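# Sort two push-button units into matching colour bins

## Task

Place the push-button unit with the red cap inside the red bin and the one with the yellow cap inside the yellow bin.

## Robot and tools

Robot: two arms, left_arm and right_arm, each carrying an identical five-finger right hand (so the hands are not mirrored). Scene frame: origin at table-top height midway between the nominal bases, +x out over the table, +z up, left_arm on the +y side. Actual bases: left_arm at (-0.059, +0.557, 0) m, right_arm at (-0.062, -0.582, 0) m, both nearly unrotated. A post stands behind the arms and a camera stand sits between them just behind the bases; do not hit either.

Frames: every reported hand pose, velocity and Hand target is in that arm's own base frame. Pose offsets you send run along that arm's base axes, and rotations turn about the Hand target's position. The hand point sits 0.05 m in front of the palm and 0.15 m from the wrist flange along the fingers: its +z runs along straight fingers, +y out of the palm, +x across the palm away from the thumb. Straight fingers extend 0.06-0.07 m past it. A bracket on the little-finger side of the wrist can strike things, and with fingers level the wrist may hang up to 0.13 m (palm down) below the point.

Row layout (shared by execute_actions and move): one flat list of 28 numbers, each in [-1, 1], covering both arms even if one is idle. Left arm first: dx, dy, dz, rx, ry, rz, then little, ring, middle, index, thumb_bend, thumb_turn, force_limit, speed; then the same 14 for the right arm. The six pose numbers are offsets from the arm's Hand target as it stood when the action or move began, scaled so 1.0 = 0.6 m or 180 degrees; rx, ry, rz form a single rotation vector. All zeros means no new pose request. The six hand numbers are absolute targets: -1 open/straight, +1 curled; thumb_turn -1 alongside the palm, +1 opposite the fingers. force_limit maps -1..+1 to roughly 0..10 N at the fingertip (0..15 N for both thumb motors). speed rises from near zero at -1 to full at +0.48 and stays full above. No hand value means leave it: resend the last eight numbers you sent for that hand, or, if none yet, its hand_measured six plus hand_force_limit and hand_speed. Grasping works for objects about 0.035-0.065 m thick with the thumb turned in; close at speed -0.94 or lower for a gentle grip.

execute_actions(actions, cameras): actions is a list of actions; each action is a table of up to 15 rows, one per 1/30 s step, a shorter table repeating its final row. Every row of one action counts from that action's starting Hand target, so rows are not cumulative; consecutive actions are. Images return only if actions is [] or cameras requests them.

move(target, speed, blend, stop_force, zero, blocking, cameras): drives each hand point in a straight line toward target, which is one 28-number row or a list of up to 15 rows; every row in a list is an offset from the same starting Hand targets. speed in m/s, 0.002 to 3.2, default 0.25 (turning limited to twice that in rad/s), single or one per target. blend in metres rounds corners in a list; 0 stops at each. stop_force (4-120 N, both arms) ends an arm's path when its wrist sensor feels that much push against the motion relative to its zero; use slow speeds (around 0.005-0.02 m/s) for touching. zero (default true) re-zeroes before the move. blocking=false returns early but cannot combine with stop_force. Total duration is capped at 10 s. Moves do not avoid obstacles. If a path takes a wrist near its own first joint axis the move is refused; route around the base. The result adds a move: line: done, off_target, moving, held or fault, plus limits=paced (pose clipped) or limits=held (steps withheld).

wait(seconds 0-3600) lets time pass without new commands. stop brakes a running move. zoom_image(camera, region [x0, y0, x1, y1] in pixels, max 504 each way) magnifies the newest image. show_instructions shows the reference page. zero_wrist_force(arm: left_arm or right_arm) re-zeroes that wrist sensor. finished_scene(scene=1) ends the scene irreversibly; the bins must stay correctly filled without the robot.

Cameras: cam_head_left, cam_head_right, cam_high (896x504), cam_left_wrist, cam_right_wrist (672x504, fisheye); use "all" for every one.

Result lines: end_effector_position (m) and quat_wxyz in base frame; Hand target (your last commanded pose after clipping; next offsets start there, and the hand often rests a little short of it); hand_measured, hand_stopped_by (moving, target, force, stalled, fault) and hand_load_n (fingertip load, positive pushing the finger open; near 0 after a lost grip), all in the six-motor order; Wrist force and torque along the hand axes, plus a peak line; joint positions and torques; motor temperatures. Velocities are omitted when joints are within noise.

Control notes: each step orientation is clipped to 32 degrees from the measured one. Arm motion lags commands by roughly 0.09-0.22 s and fast moves overshoot. The controller blocks commands bringing one arm too close to the other, but fingers can still clash.

Avoid: dropping or releasing a moving part, even small drops; anything leaving the table (task fails); hard hits, slams or pressing past firm contact (arms are stiff). About 150 N outside force, a joint contact torque over its limit (shoulders 287, elbow 130, wrists 46.9 N m) or a shoulder/elbow straying 7.5 degrees from plan halts the arm for 10 s. Arm-to-arm contact can fail the scene. Long stretched holds heat motors; at 70 °C a MOTOR HOT warning appears, at 85 °C the arm brakes for 30-60 s. Loose objects may occasionally be nudged by outside pushes.

Each tool is called after "Emit:" as name([rows], argument=value, ...), one row to a line, values as JSON.

Reference images:

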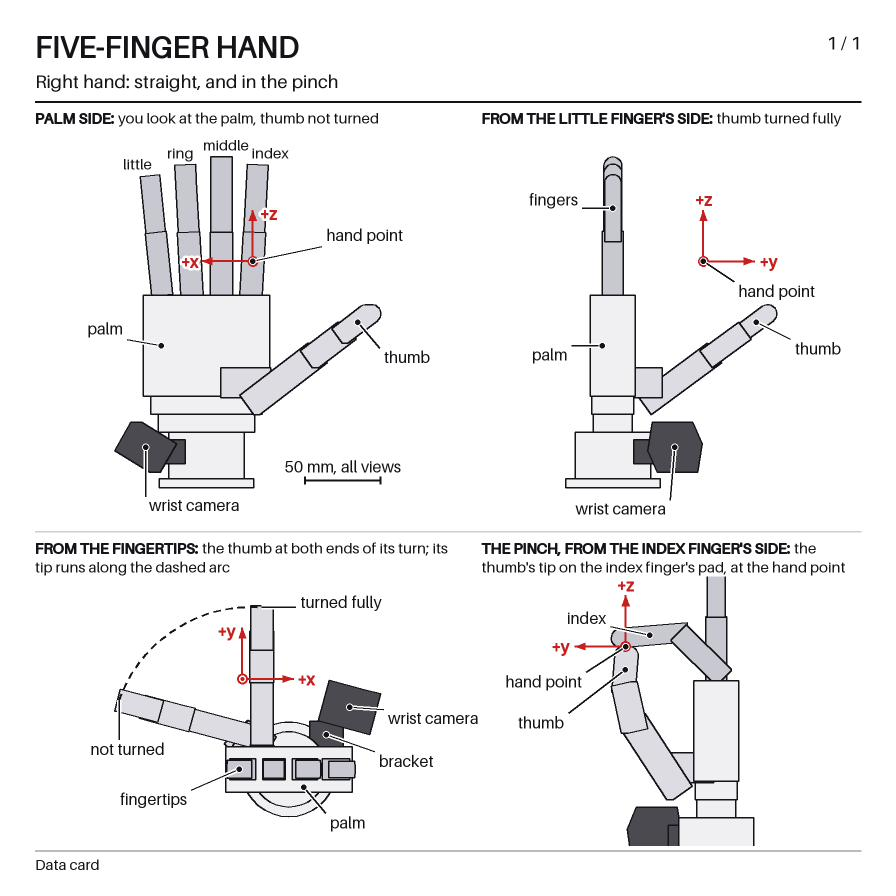

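## Session

Emit:
execute_actions(actions=[])

Scene clock: 0.00 s.
left_arm: end_effector_position=(+0.8421, -0.2377, +0.2364) hand_measured=(-1.000, -1.000, -1.000, -1.000, -1.000, -1.000) hand_load_n=(+0.0, +0.0, +0.0, +0.0, +0.0, +0.0) hand_stopped_by=(target, target, target, target, target, target) hand_force_limit=0.00 hand_speed=-0.80 end_effector_quat_wxyz=(-0.102, +0.897, +0.419, +0.092) | right_arm: end_effector_position=(+1.0897, +0.4646, +0.2462) hand_measured=(-1.000, -1.000, -1.000, -1.000, -1.000, -1.000) hand_load_n=(+0.0, +0.0, +0.0, +0.0, +0.0, +0.0) hand_stopped_by=(target, target, target, target, target, target) hand_force_limit=0.00 hand_speed=-0.80 end_effector_quat_wxyz=(+0.446, -0.442, +0.658, -0.415)
Joint positions: left_arm=[-0.513 -0.895 1.176 1.35 1.301 0.176] | right_arm=[0.318 -0.808 1.062 0.035 2.028 -2.781]
Joint velocities: within noise
Joint torques (N m): no reading
Motor temperatures (°C): left_arm=[30 38 39 34 38 41] | right_arm=[34 36 34 34 38 31]
Wrist force (N): no reading
Wrist torque (N m): no reading
Wrist force, peak (N): no reading
Hand target: left_arm +0.8421, -0.2377, +0.2364; -0.102, +0.897, +0.419, +0.092 | right_arm +1.0897, +0.4646, +0.2462; +0.446, -0.442, +0.658, -0.415

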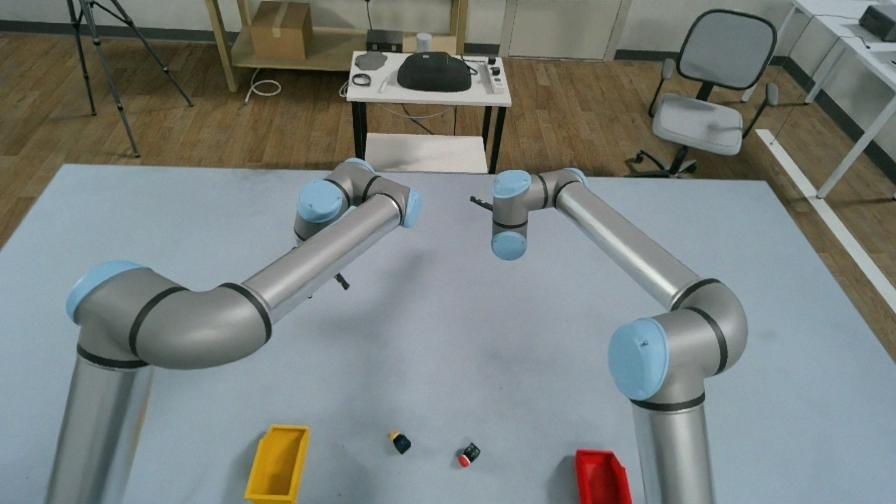

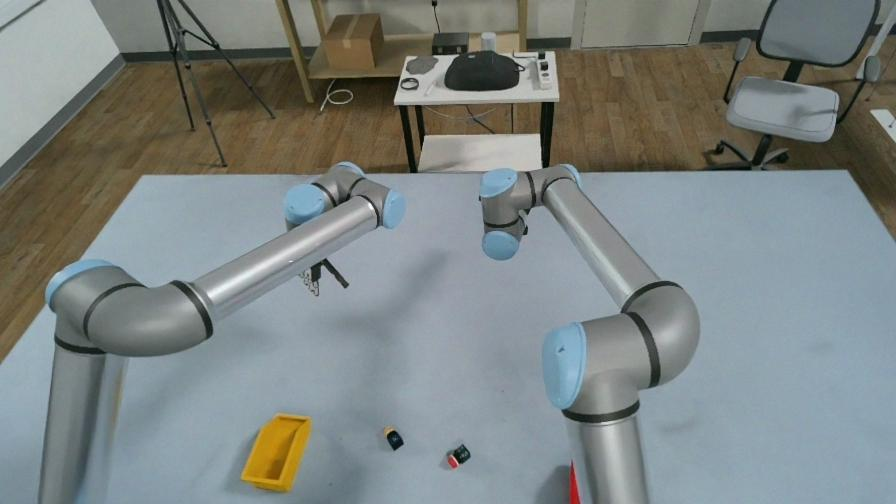

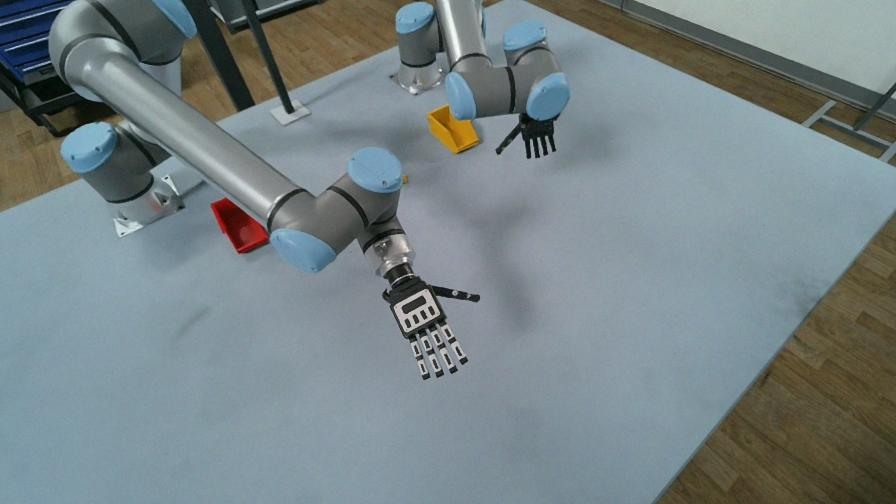

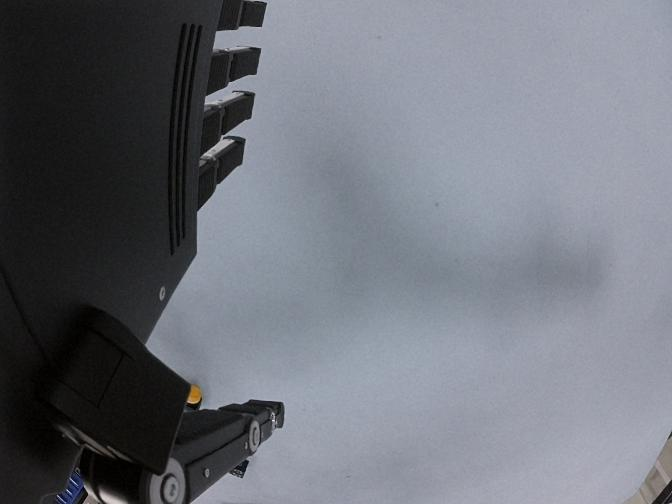

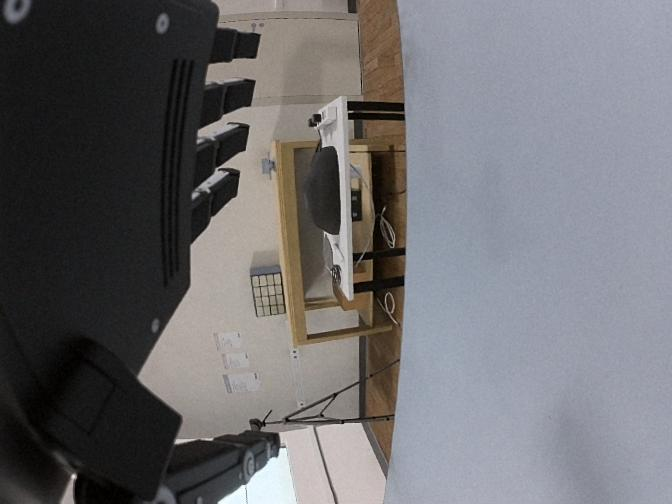

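Emit:
zoom_image(camera="cam_head_left", region=[220, 400, 640, 504])

Emit:
zoom_image(camera="cam_head_right", region=[220, 400, 640, 504])

Emit:
zoom_image(camera="cam_high", region=[180, 40, 580, 280])

Scaled by 1.200 from the camera's image (finer frame: 1280x720).

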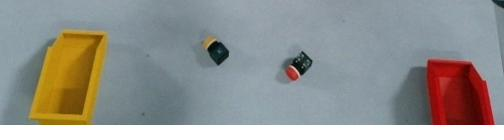

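Scaled by 1.200 from the camera's image (finer frame: 1280x720).

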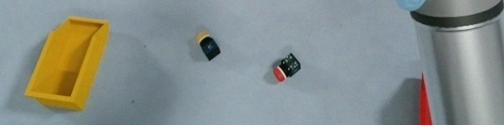

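Scaled by 1.260 from the camera's image (finer frame: 1280x720).

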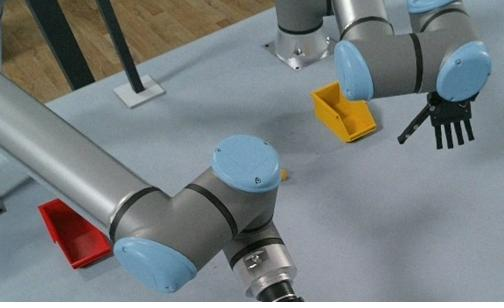

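Emit:
move(target=[-0.487,-0.303,0.023,-0.2979,0.1546,0.8967,-1,-1,-1,-1,-1,1,-0.4,0, -0.94,-0.30,0.09,-0.1247,0.1408,0.3554,-1,-1,-1,-1,-1,1,-0.4,0], speed=0.3, cameras=["all"])

Scene clock: 50.80 s.
left_arm: end_effector_position=(+0.5499, -0.4195, +0.2502) hand_measured=(-1.000, -1.000, -1.000, -1.000, -1.000, +1.000) hand_load_n=(+0.0, +0.0, +0.0, +0.0, +0.0, +0.0) hand_stopped_by=(target, target, target, target, target, target) hand_force_limit=-0.40 hand_speed=0.00 end_effector_quat_wxyz=(+0.118, -0.285, +0.879, -0.364) | right_arm: end_effector_position=(+0.5258, +0.2846, +0.3002) hand_measured=(-1.000, -1.000, -1.000, -1.000, -1.000, +1.000) hand_load_n=(+0.0, +0.0, +0.0, +0.0, +0.0, +0.0) hand_stopped_by=(target, target, target, target, target, target) hand_force_limit=-0.40 hand_speed=0.00 end_effector_quat_wxyz=(-0.360, +0.868, -0.316, +0.131)
Joint positions: left_arm=[-0.955 -1.452 1.852 0.385 1.563 -3.149] | right_arm=[-0.048 -1.548 1.904 0.669 0.972 -3.89]
Joint torques (N m): left_arm=[-11.7 -69.42 -27.73 -1.33 -1.76 -3.25] | right_arm=[-8.41 -49.11 -25.59 6.68 -3.93 -2.43]
Wrist force (N): left_arm=[0.3 -0.2 0.3] | right_arm=[0.0 0.0 0.2]
Wrist torque (N m): left_arm=[0.09 -0.06 0.15] | right_arm=[0.10 0.09 0.15]
Wrist force, peak (N): left_arm=[0.9 -1.2 -1.1] | right_arm=[0.4 0.8 0.9]
Hand target: left_arm +0.5499, -0.4195, +0.2502; +0.118, -0.285, +0.879, -0.364 | right_arm +0.5257, +0.2846, +0.3002; -0.360, +0.868, -0.316, +0.131
Off the commanded pose: left_arm 0.000 m, 0 deg | right_arm 0.000 m, 0 deg.
move: done

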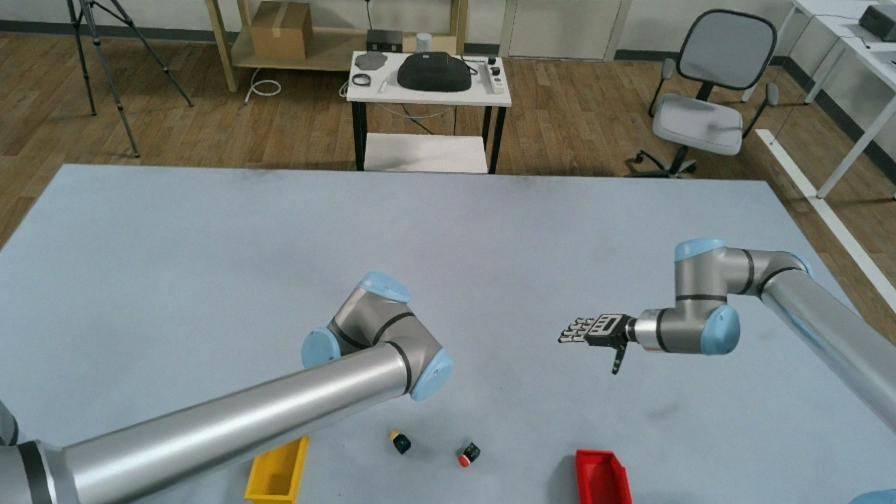

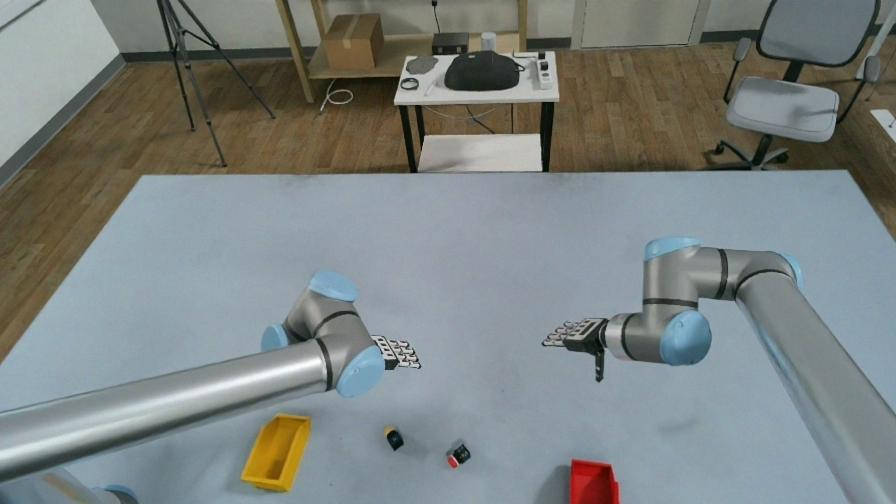

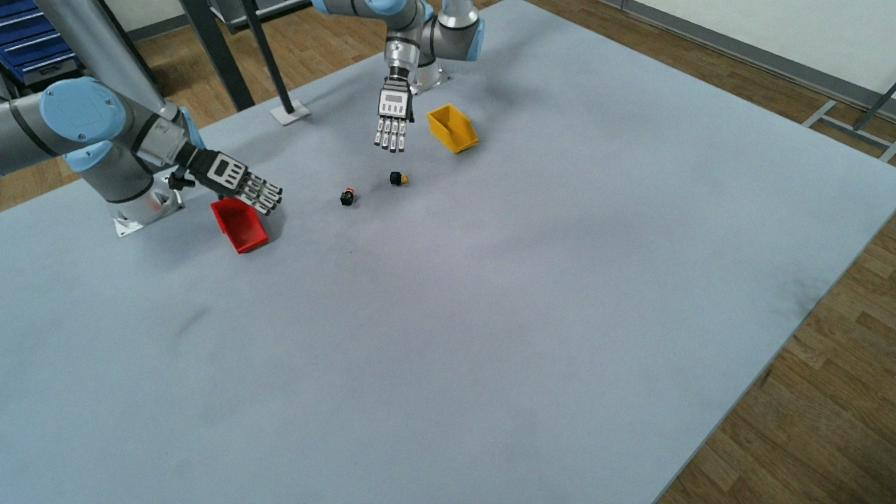

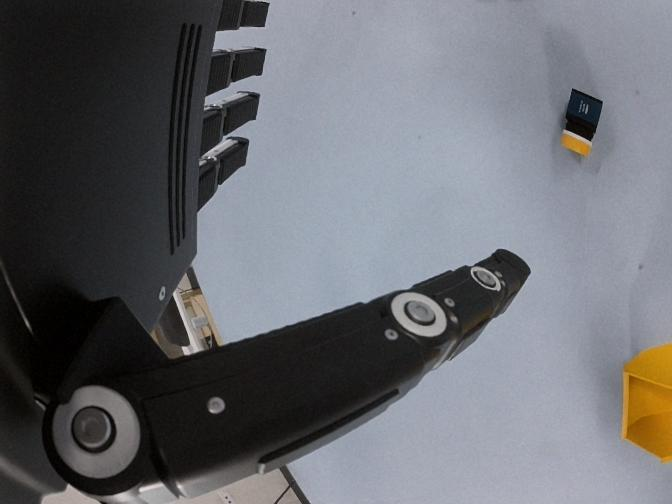

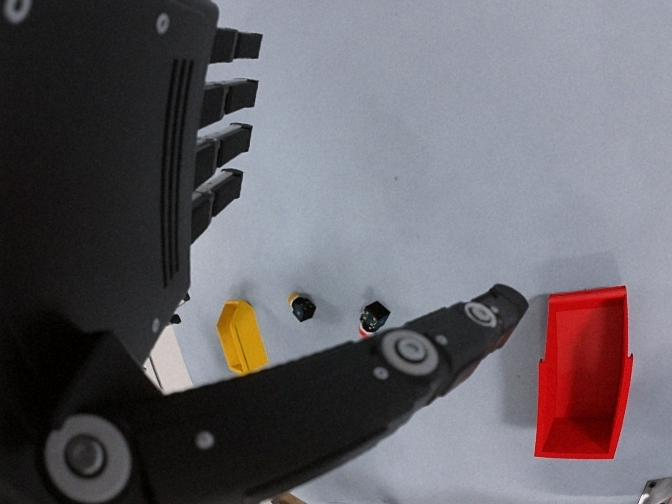

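Emit:
zoom_image(camera="cam_left_wrist", region=[500, 60, 660, 180])

Emit:
zoom_image(camera="cam_right_wrist", region=[200, 270, 420, 400])

Emit:
zoom_image(camera="cam_head_left", region=[370, 420, 500, 480])

Emit:
zoom_image(camera="cam_high", region=[320, 80, 500, 220])

Scaled by 3.150 from the camera's image (finer frame: 960x720).

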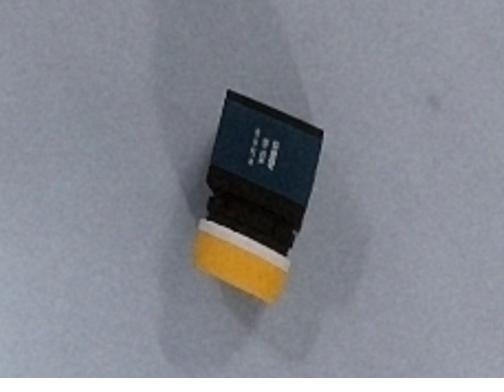

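Scaled by 2.291 from the camera's image (finer frame: 960x720).

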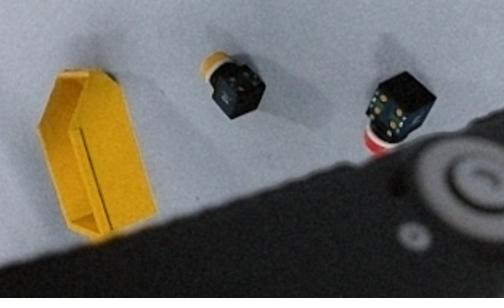

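Scaled by 3.877 from the camera's image (finer frame: 1280x720).

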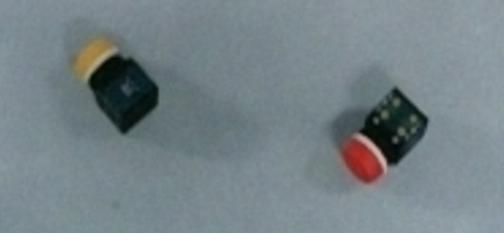

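Scaled by 2.800 from the camera's image (finer frame: 1280x720).

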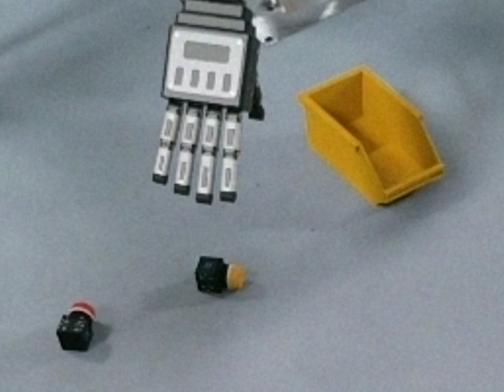

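Emit:
move(target=[-0.125,-0.018,-0.133,0,0,0.0556,-1,-1,-1,-1,-1,1,-0.4,0, -0.185,0.30,-0.05,0,0,0,-1,-1,-1,-1,-1,1,-0.4,0], speed=0.2, cameras=["all"])

Scene clock: 64.47 s.
left_arm: end_effector_position=(+0.4749, -0.4303, +0.1704) hand_measured=(-1.000, -1.000, -1.000, -1.000, -1.000, +1.000) hand_load_n=(+0.0, +0.0, +0.0, +0.0, +0.0, +0.0) hand_stopped_by=(target, target, target, target, target, target) hand_force_limit=-0.40 hand_speed=0.00 end_effector_quat_wxyz=(+0.149, -0.360, +0.851, -0.352) | right_arm: end_effector_position=(+0.4148, +0.4645, +0.2702) hand_measured=(-1.000, -1.000, -1.000, -1.000, -1.000, +1.000) hand_load_n=(+0.0, +0.0, +0.0, +0.0, +0.0, +0.0) hand_stopped_by=(target, target, target, target, target, target) hand_force_limit=-0.40 hand_speed=0.00 end_effector_quat_wxyz=(-0.360, +0.868, -0.316, +0.131)
Joint positions: left_arm=[-1.149 -1.46 2.025 0.257 1.306 -3.416] | right_arm=[0.395 -1.564 1.944 0.463 1.24 -3.491]
Joint torques (N m): left_arm=[-9.59 -27.63 -24.91 -0.88 -2.64 -2.55] | right_arm=[10.18 -17.32 -45.75 -1.96 2.23 3.16]
Wrist force (N): left_arm=[0.5 -0.4 0.2] | right_arm=[0.1 -0.1 0.4]
Wrist torque (N m): left_arm=[0.09 -0.06 0.07] | right_arm=[0.02 0.08 -0.04]
Wrist force, peak (N): left_arm=[0.4 -1.6 0.4] | right_arm=[0.2 0.1 1.2]
Hand target: left_arm +0.4749, -0.4303, +0.1704; +0.149, -0.360, +0.851, -0.352 | right_arm +0.4147, +0.4646, +0.2702; -0.360, +0.868, -0.316, +0.131
Off the commanded pose: left_arm 0.000 m, 0 deg | right_arm 0.000 m, 0 deg.
move: done

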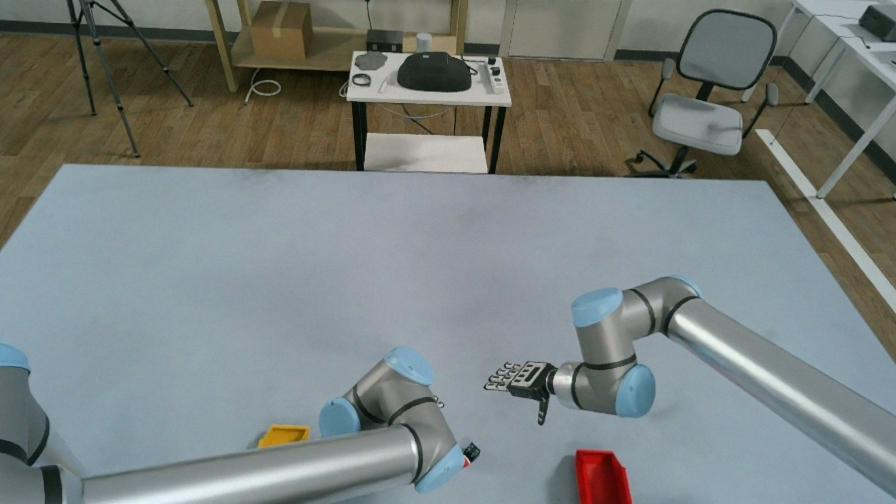

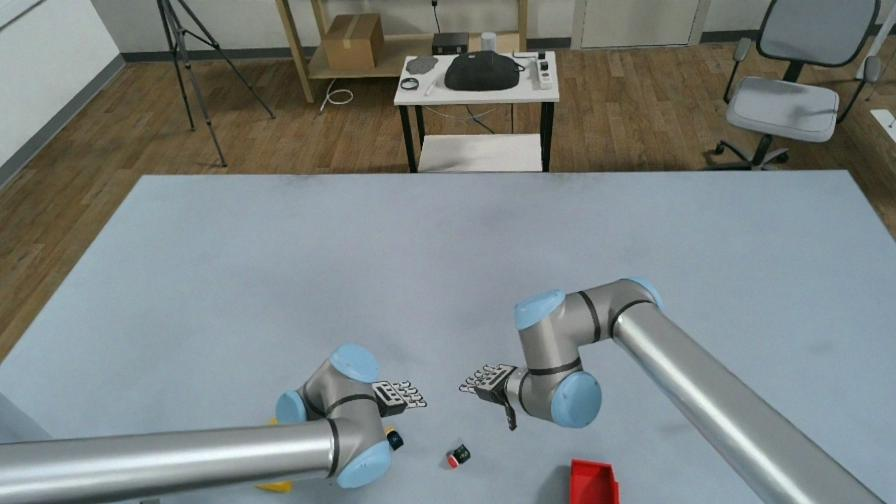

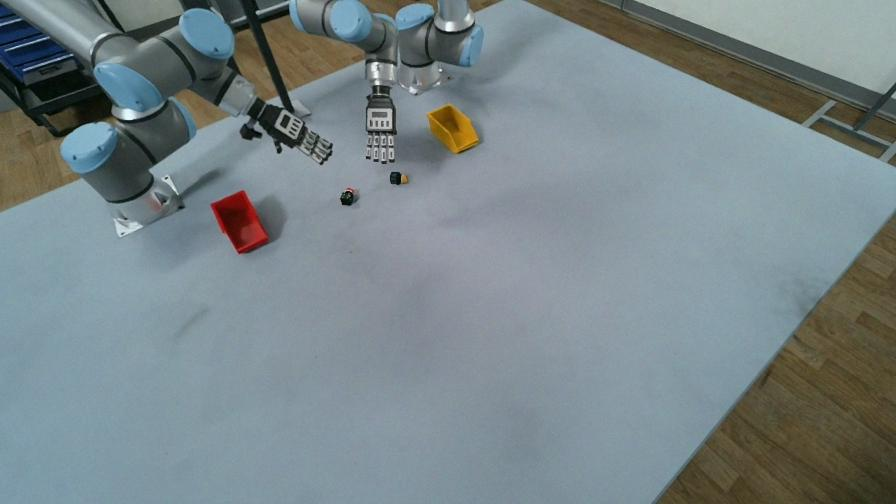

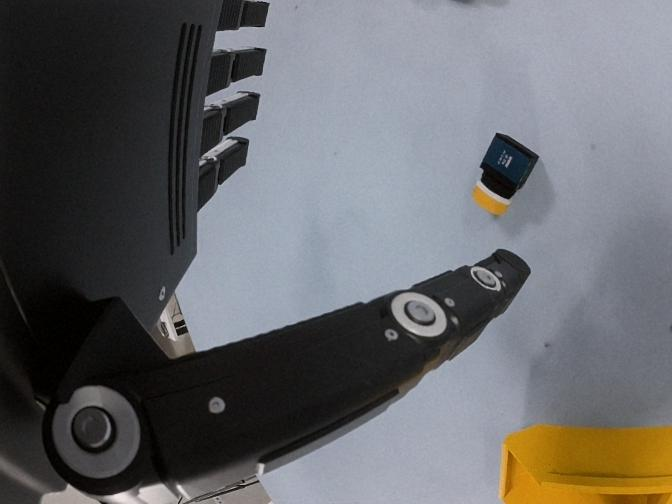

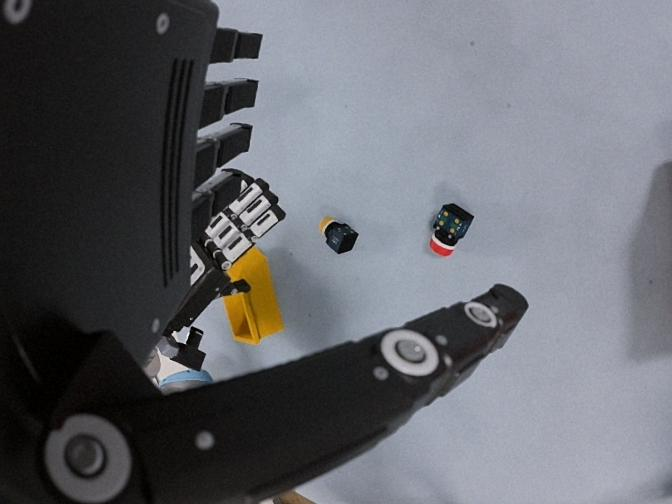

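Emit:
move(target=[-0.008,-0.008,-0.167,0,0,0,-1,-1,-1,-1,-1,1,-0.4,0, 0,0,0,0,0,0,-1,-1,-1,-1,-1,1,-0.4,0], speed=0.15, cameras=["cam_left_wrist","cam_right_wrist","cam_high","cam_head_right"])

Emit:
zoom_image(camera="cam_left_wrist", region=[190, 0, 540, 300])

Emit:
zoom_image(camera="cam_high", region=[320, 80, 480, 220])

Scene clock: 69.40 s.
left_arm: end_effector_position=(+0.4701, -0.4351, +0.0703) hand_measured=(-1.000, -1.000, -1.000, -1.000, -1.000, +1.000) hand_load_n=(+0.0, +0.0, -0.5, +0.0, +0.0, +0.0) hand_stopped_by=(target, target, target, target, target, target) hand_force_limit=-0.40 hand_speed=0.00 end_effector_quat_wxyz=(+0.149, -0.360, +0.851, -0.352) | right_arm: end_effector_position=(+0.4147, +0.4646, +0.2702) hand_measured=(-1.000, -1.000, -1.000, -1.000, -1.000, +1.000) hand_load_n=(+0.0, +0.0, +0.0, +0.0, +0.0, +0.0) hand_stopped_by=(target, target, target, target, target, target) hand_force_limit=-0.40 hand_speed=0.00 end_effector_quat_wxyz=(-0.360, +0.868, -0.316, +0.131)
Joint positions: left_arm=[-1.162 -1.345 2.107 0.063 1.297 -3.427] | right_arm=[0.396 -1.564 1.944 0.463 1.24 -3.491]
Joint torques (N m): left_arm=[-9.69 -35.78 -19.34 -0.9 -2.61 -2.85] | right_arm=[12.1 -20.42 -46.79 -1.91 2.11 3.7]
Wrist force (N): left_arm=[0.1 -1.4 0.6] | right_arm=[0.5 -0.2 0.5]
Wrist torque (N m): left_arm=[-0.13 -0.01 0.00] | right_arm=[0.01 0.02 -0.01]
Wrist force, peak (N): left_arm=[0.7 -1.8 0.4] | right_arm=[0.5 -0.2 0.8]
Hand target: left_arm +0.4701, -0.4351, +0.0702; +0.149, -0.360, +0.851, -0.352 | right_arm +0.4147, +0.4646, +0.2702; -0.360, +0.868, -0.316, +0.131
Off the commanded pose: left_arm 0.000 m, 0 deg | right_arm 0.000 m, 0 deg.
move: done
Images, in order (width x height): cam_head_right 896x504, cam_high 896x504, cam_left_wrist 672x504, cam_right_wrist 672x504.

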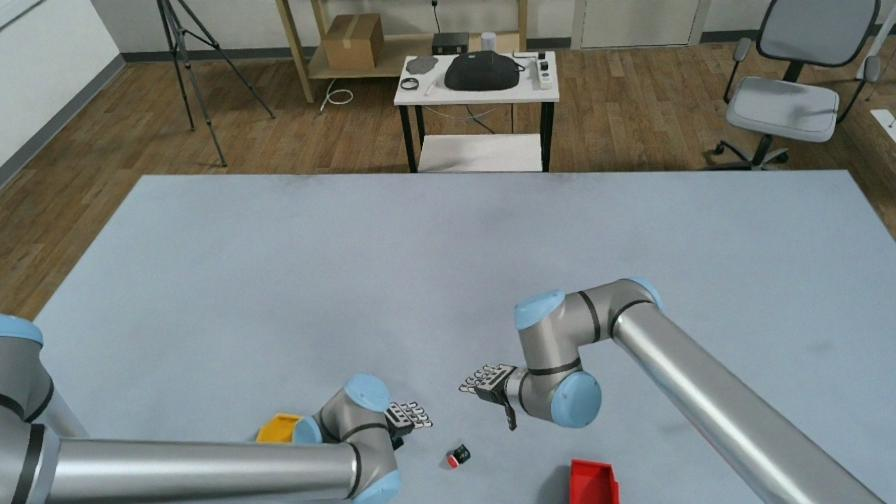

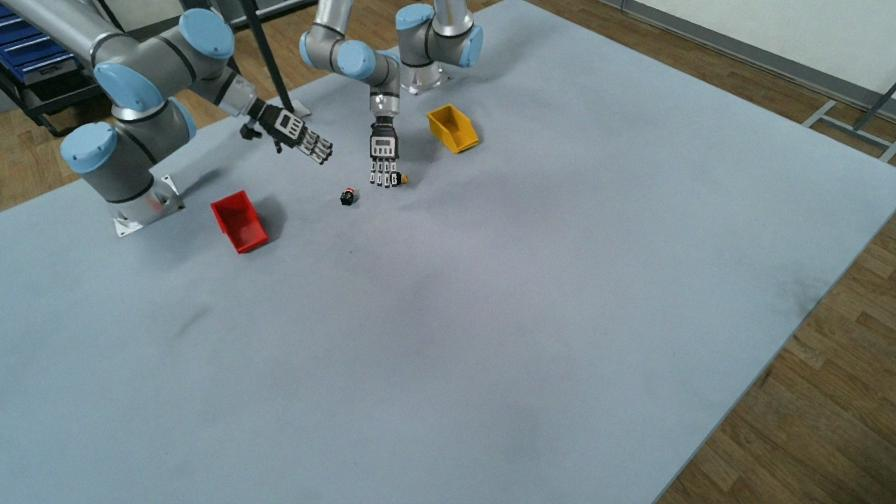

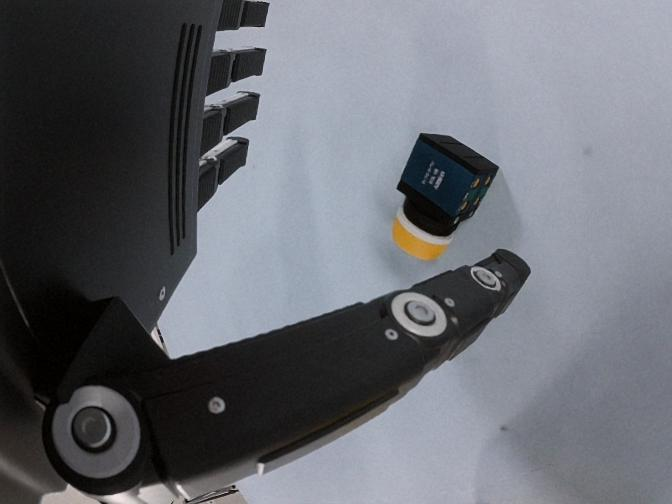

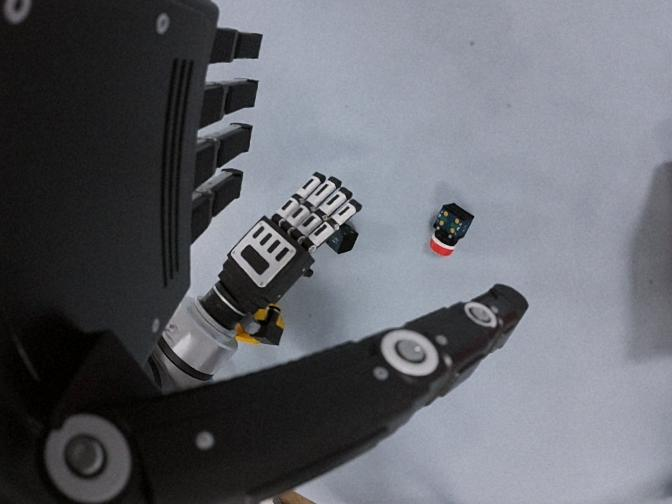

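Scaled by 1.440 from the camera's image (finer frame: 960x720).

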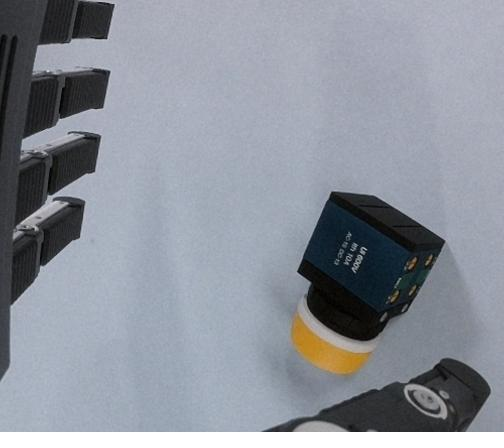

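Scaled by 3.150 from the camera's image (finer frame: 1280x720).

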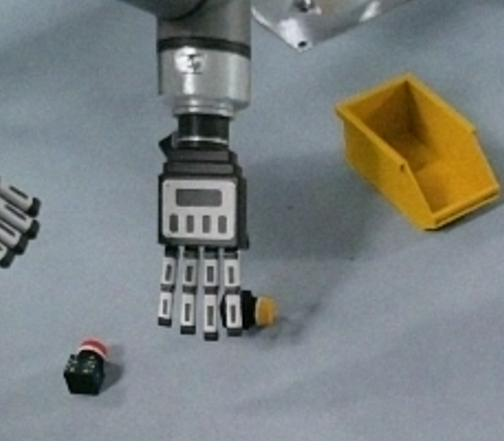

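Emit:
move(target=[0,0,-0.075,0,0,0,-1,-1,-1,-1,-1,1,-0.4,0, 0,0,0,0,0,0,-1,-1,-1,-1,-1,1,-0.4,0], speed=0.03, stop_force=6, cameras=["cam_left_wrist","cam_right_wrist","cam_high"])

Emit:
zoom_image(camera="cam_left_wrist", region=[190, 0, 540, 300])

Emit:
zoom_image(camera="cam_high", region=[320, 80, 480, 220])

Scene clock: 74.93 s.
left_arm: end_effector_position=(+0.4701, -0.4352, +0.0252) hand_measured=(-1.000, -1.000, -1.000, -1.000, -1.000, +1.000) hand_load_n=(+0.0, +0.0, +0.0, +0.0, +0.0, +0.0) hand_stopped_by=(target, target, target, target, target, target) hand_force_limit=-0.40 hand_speed=0.00 end_effector_quat_wxyz=(+0.149, -0.360, +0.851, -0.352) | right_arm: end_effector_position=(+0.4147, +0.4646, +0.2702) hand_measured=(-1.000, -1.000, -1.000, -1.000, -1.000, +1.000) hand_load_n=(+0.0, +0.0, +0.0, +0.0, +0.0, +0.0) hand_stopped_by=(target, target, target, target, target, target) hand_force_limit=-0.40 hand_speed=0.00 end_effector_quat_wxyz=(-0.360, +0.868, -0.316, +0.131)
Joint positions: left_arm=[-1.163 -1.282 2.134 -0.027 1.297 -3.427] | right_arm=[0.396 -1.564 1.944 0.463 1.24 -3.491]
Joint torques (N m): left_arm=[-1.87 -36.53 -16.63 -0.65 -1.59 0.68] | right_arm=[10.5 -22.07 -47.09 -1.89 2.17 3.71]
Wrist force (N): left_arm=[0.2 -1.5 0.4] | right_arm=[0.4 -0.1 0.6]
Wrist torque (N m): left_arm=[-0.16 -0.05 0.04] | right_arm=[0.02 0.03 -0.02]
Wrist force, peak (N): left_arm=[0.5 -1.8 0.1] | right_arm=[0.5 0.0 1.0]
Hand target: left_arm +0.4701, -0.4351, +0.0252; +0.149, -0.360, +0.851, -0.352 | right_arm +0.4147, +0.4646, +0.2702; -0.360, +0.868, -0.316, +0.131
Off the commanded pose: left_arm 0.000 m, 0 deg | right_arm 0.000 m, 0 deg.
move: done
Images, in order (width x height): cam_high 896x504, cam_left_wrist 672x504, cam_right_wrist 672x504.

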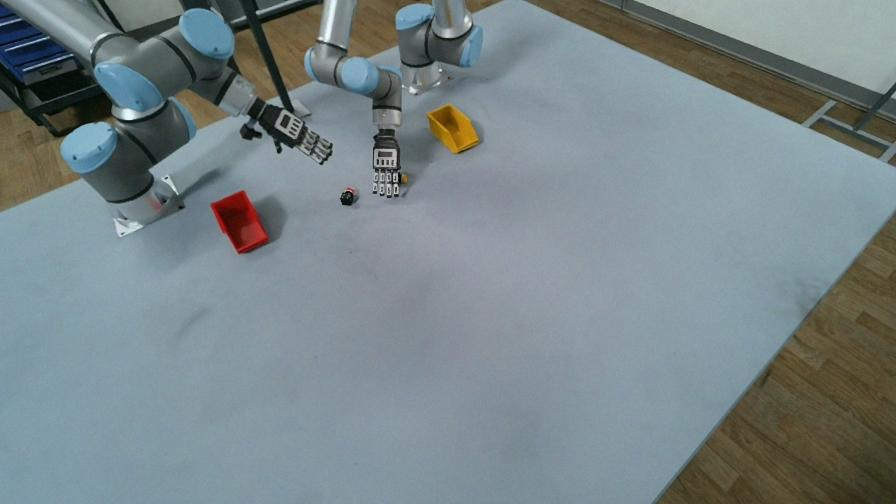

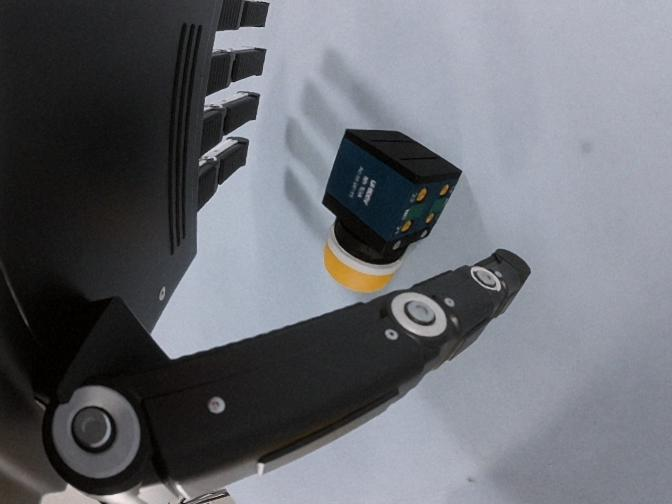

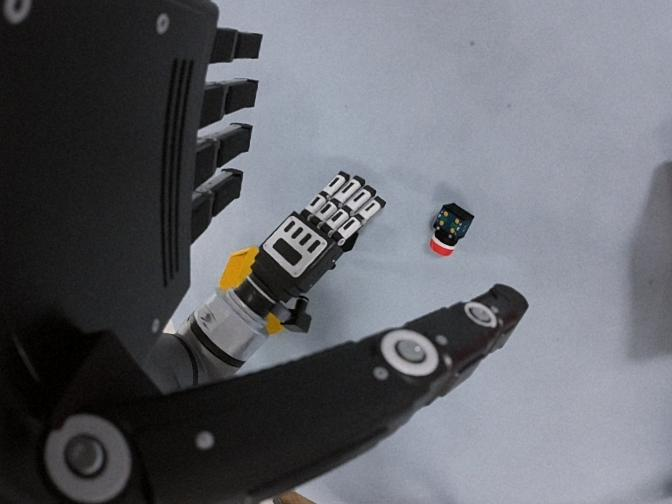

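Scaled by 1.440 from the camera's image (finer frame: 960x720).

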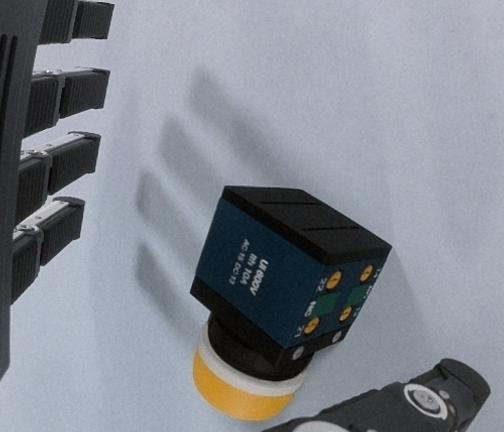

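Scaled by 3.150 from the camera's image (finer frame: 1280x720).

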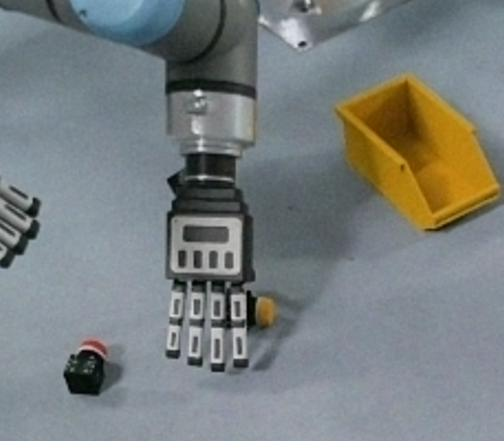

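Emit:
move(target=[0,0,0,0,0,0,-1,-1,-0.35,-0.35,-0.65,1,-0.4,-0.5, 0,0,0,0,0,0,-1,-1,-1,-1,-1,1,-0.4,0], speed=0.03, cameras=["cam_left_wrist","cam_right_wrist","cam_high"])

Emit:
zoom_image(camera="cam_left_wrist", region=[190, 0, 540, 300])

Emit:
zoom_image(camera="cam_right_wrist", region=[200, 120, 480, 360])

Scene clock: 80.33 s.
left_arm: end_effector_position=(+0.4701, -0.4352, +0.0252) hand_measured=(-1.000, -1.000, -0.592, -0.350, -0.650, +1.000) hand_load_n=(+0.0, +0.0, +9.0, +0.0, +0.0, +0.0) hand_stopped_by=(target, target, force, target, target, target) hand_force_limit=-0.40 hand_speed=-0.50 end_effector_quat_wxyz=(+0.149, -0.360, +0.851, -0.352) | right_arm: end_effector_position=(+0.4147, +0.4646, +0.2702) hand_measured=(-1.000, -1.000, -1.000, -1.000, -1.000, +1.000) hand_load_n=(+0.0, +0.0, +0.0, +0.0, +0.0, +0.0) hand_stopped_by=(target, target, target, target, target, target) hand_force_limit=-0.40 hand_speed=0.00 end_effector_quat_wxyz=(-0.360, +0.868, -0.316, +0.131)
Joint positions: left_arm=[-1.163 -1.282 2.134 -0.027 1.297 -3.427] | right_arm=[0.396 -1.564 1.944 0.463 1.24 -3.491]
Joint torques (N m): left_arm=[1.06 -34.93 -17.68 5.45 -0.66 1.31] | right_arm=[10.16 -21.79 -47.39 -2.01 2.07 3.67]
Wrist force (N): left_arm=[-0.5 -9.3 -3.2] | right_arm=[0.4 -0.2 0.6]
Wrist torque (N m): left_arm=[0.47 0.00 -0.13] | right_arm=[0.00 0.03 -0.02]
Wrist force, peak (N): left_arm=[-0.6 -11.0 -1.7] | right_arm=[0.6 0.0 1.0]
Hand target: left_arm +0.4701, -0.4351, +0.0252; +0.149, -0.360, +0.851, -0.352 | right_arm +0.4147, +0.4646, +0.2702; -0.360, +0.868, -0.316, +0.131
Off the commanded pose: left_arm 0.000 m, 0 deg | right_arm 0.000 m, 0 deg.
move: done
Images, in order (width x height): cam_high 896x504, cam_left_wrist 672x504, cam_right_wrist 672x504.

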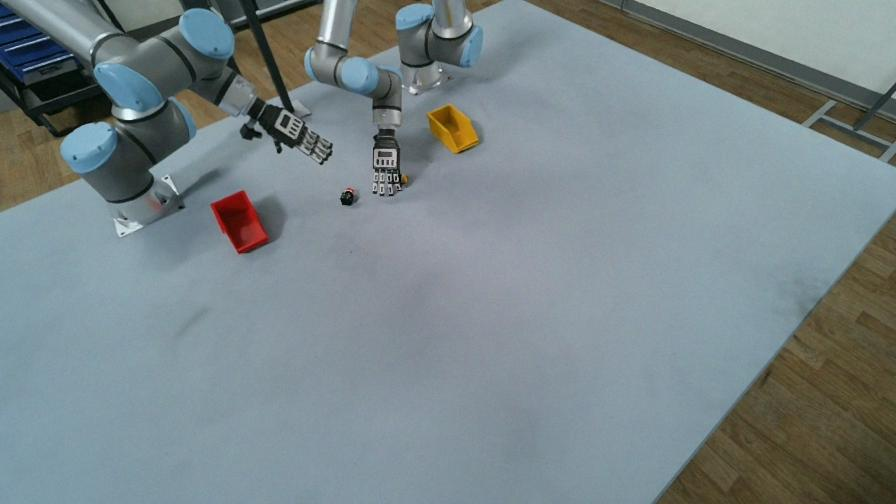

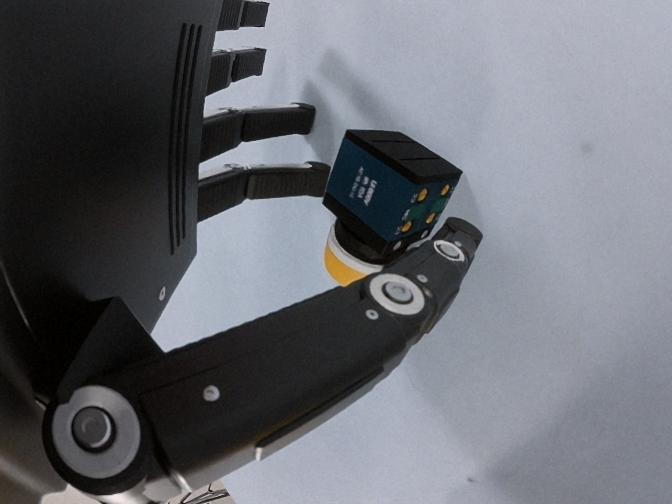

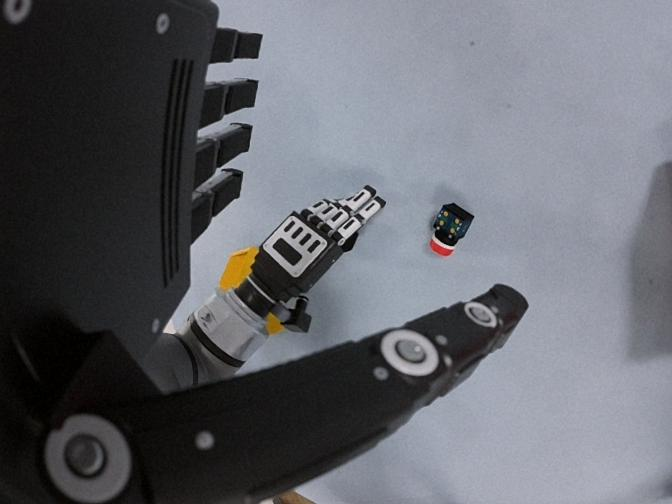

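Scaled by 1.440 from the camera's image (finer frame: 960x720).

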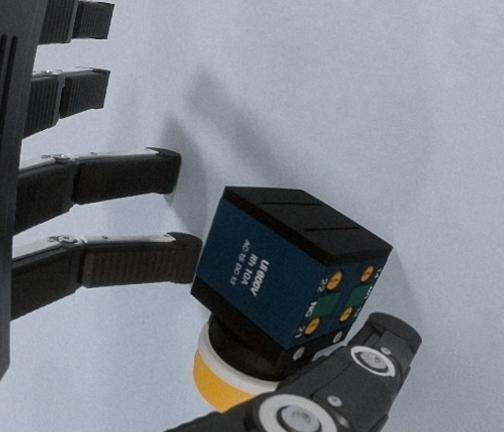

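Scaled by 1.800 from the camera's image (finer frame: 960x720).

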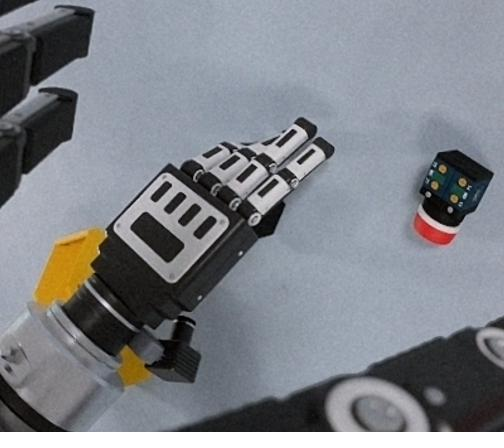

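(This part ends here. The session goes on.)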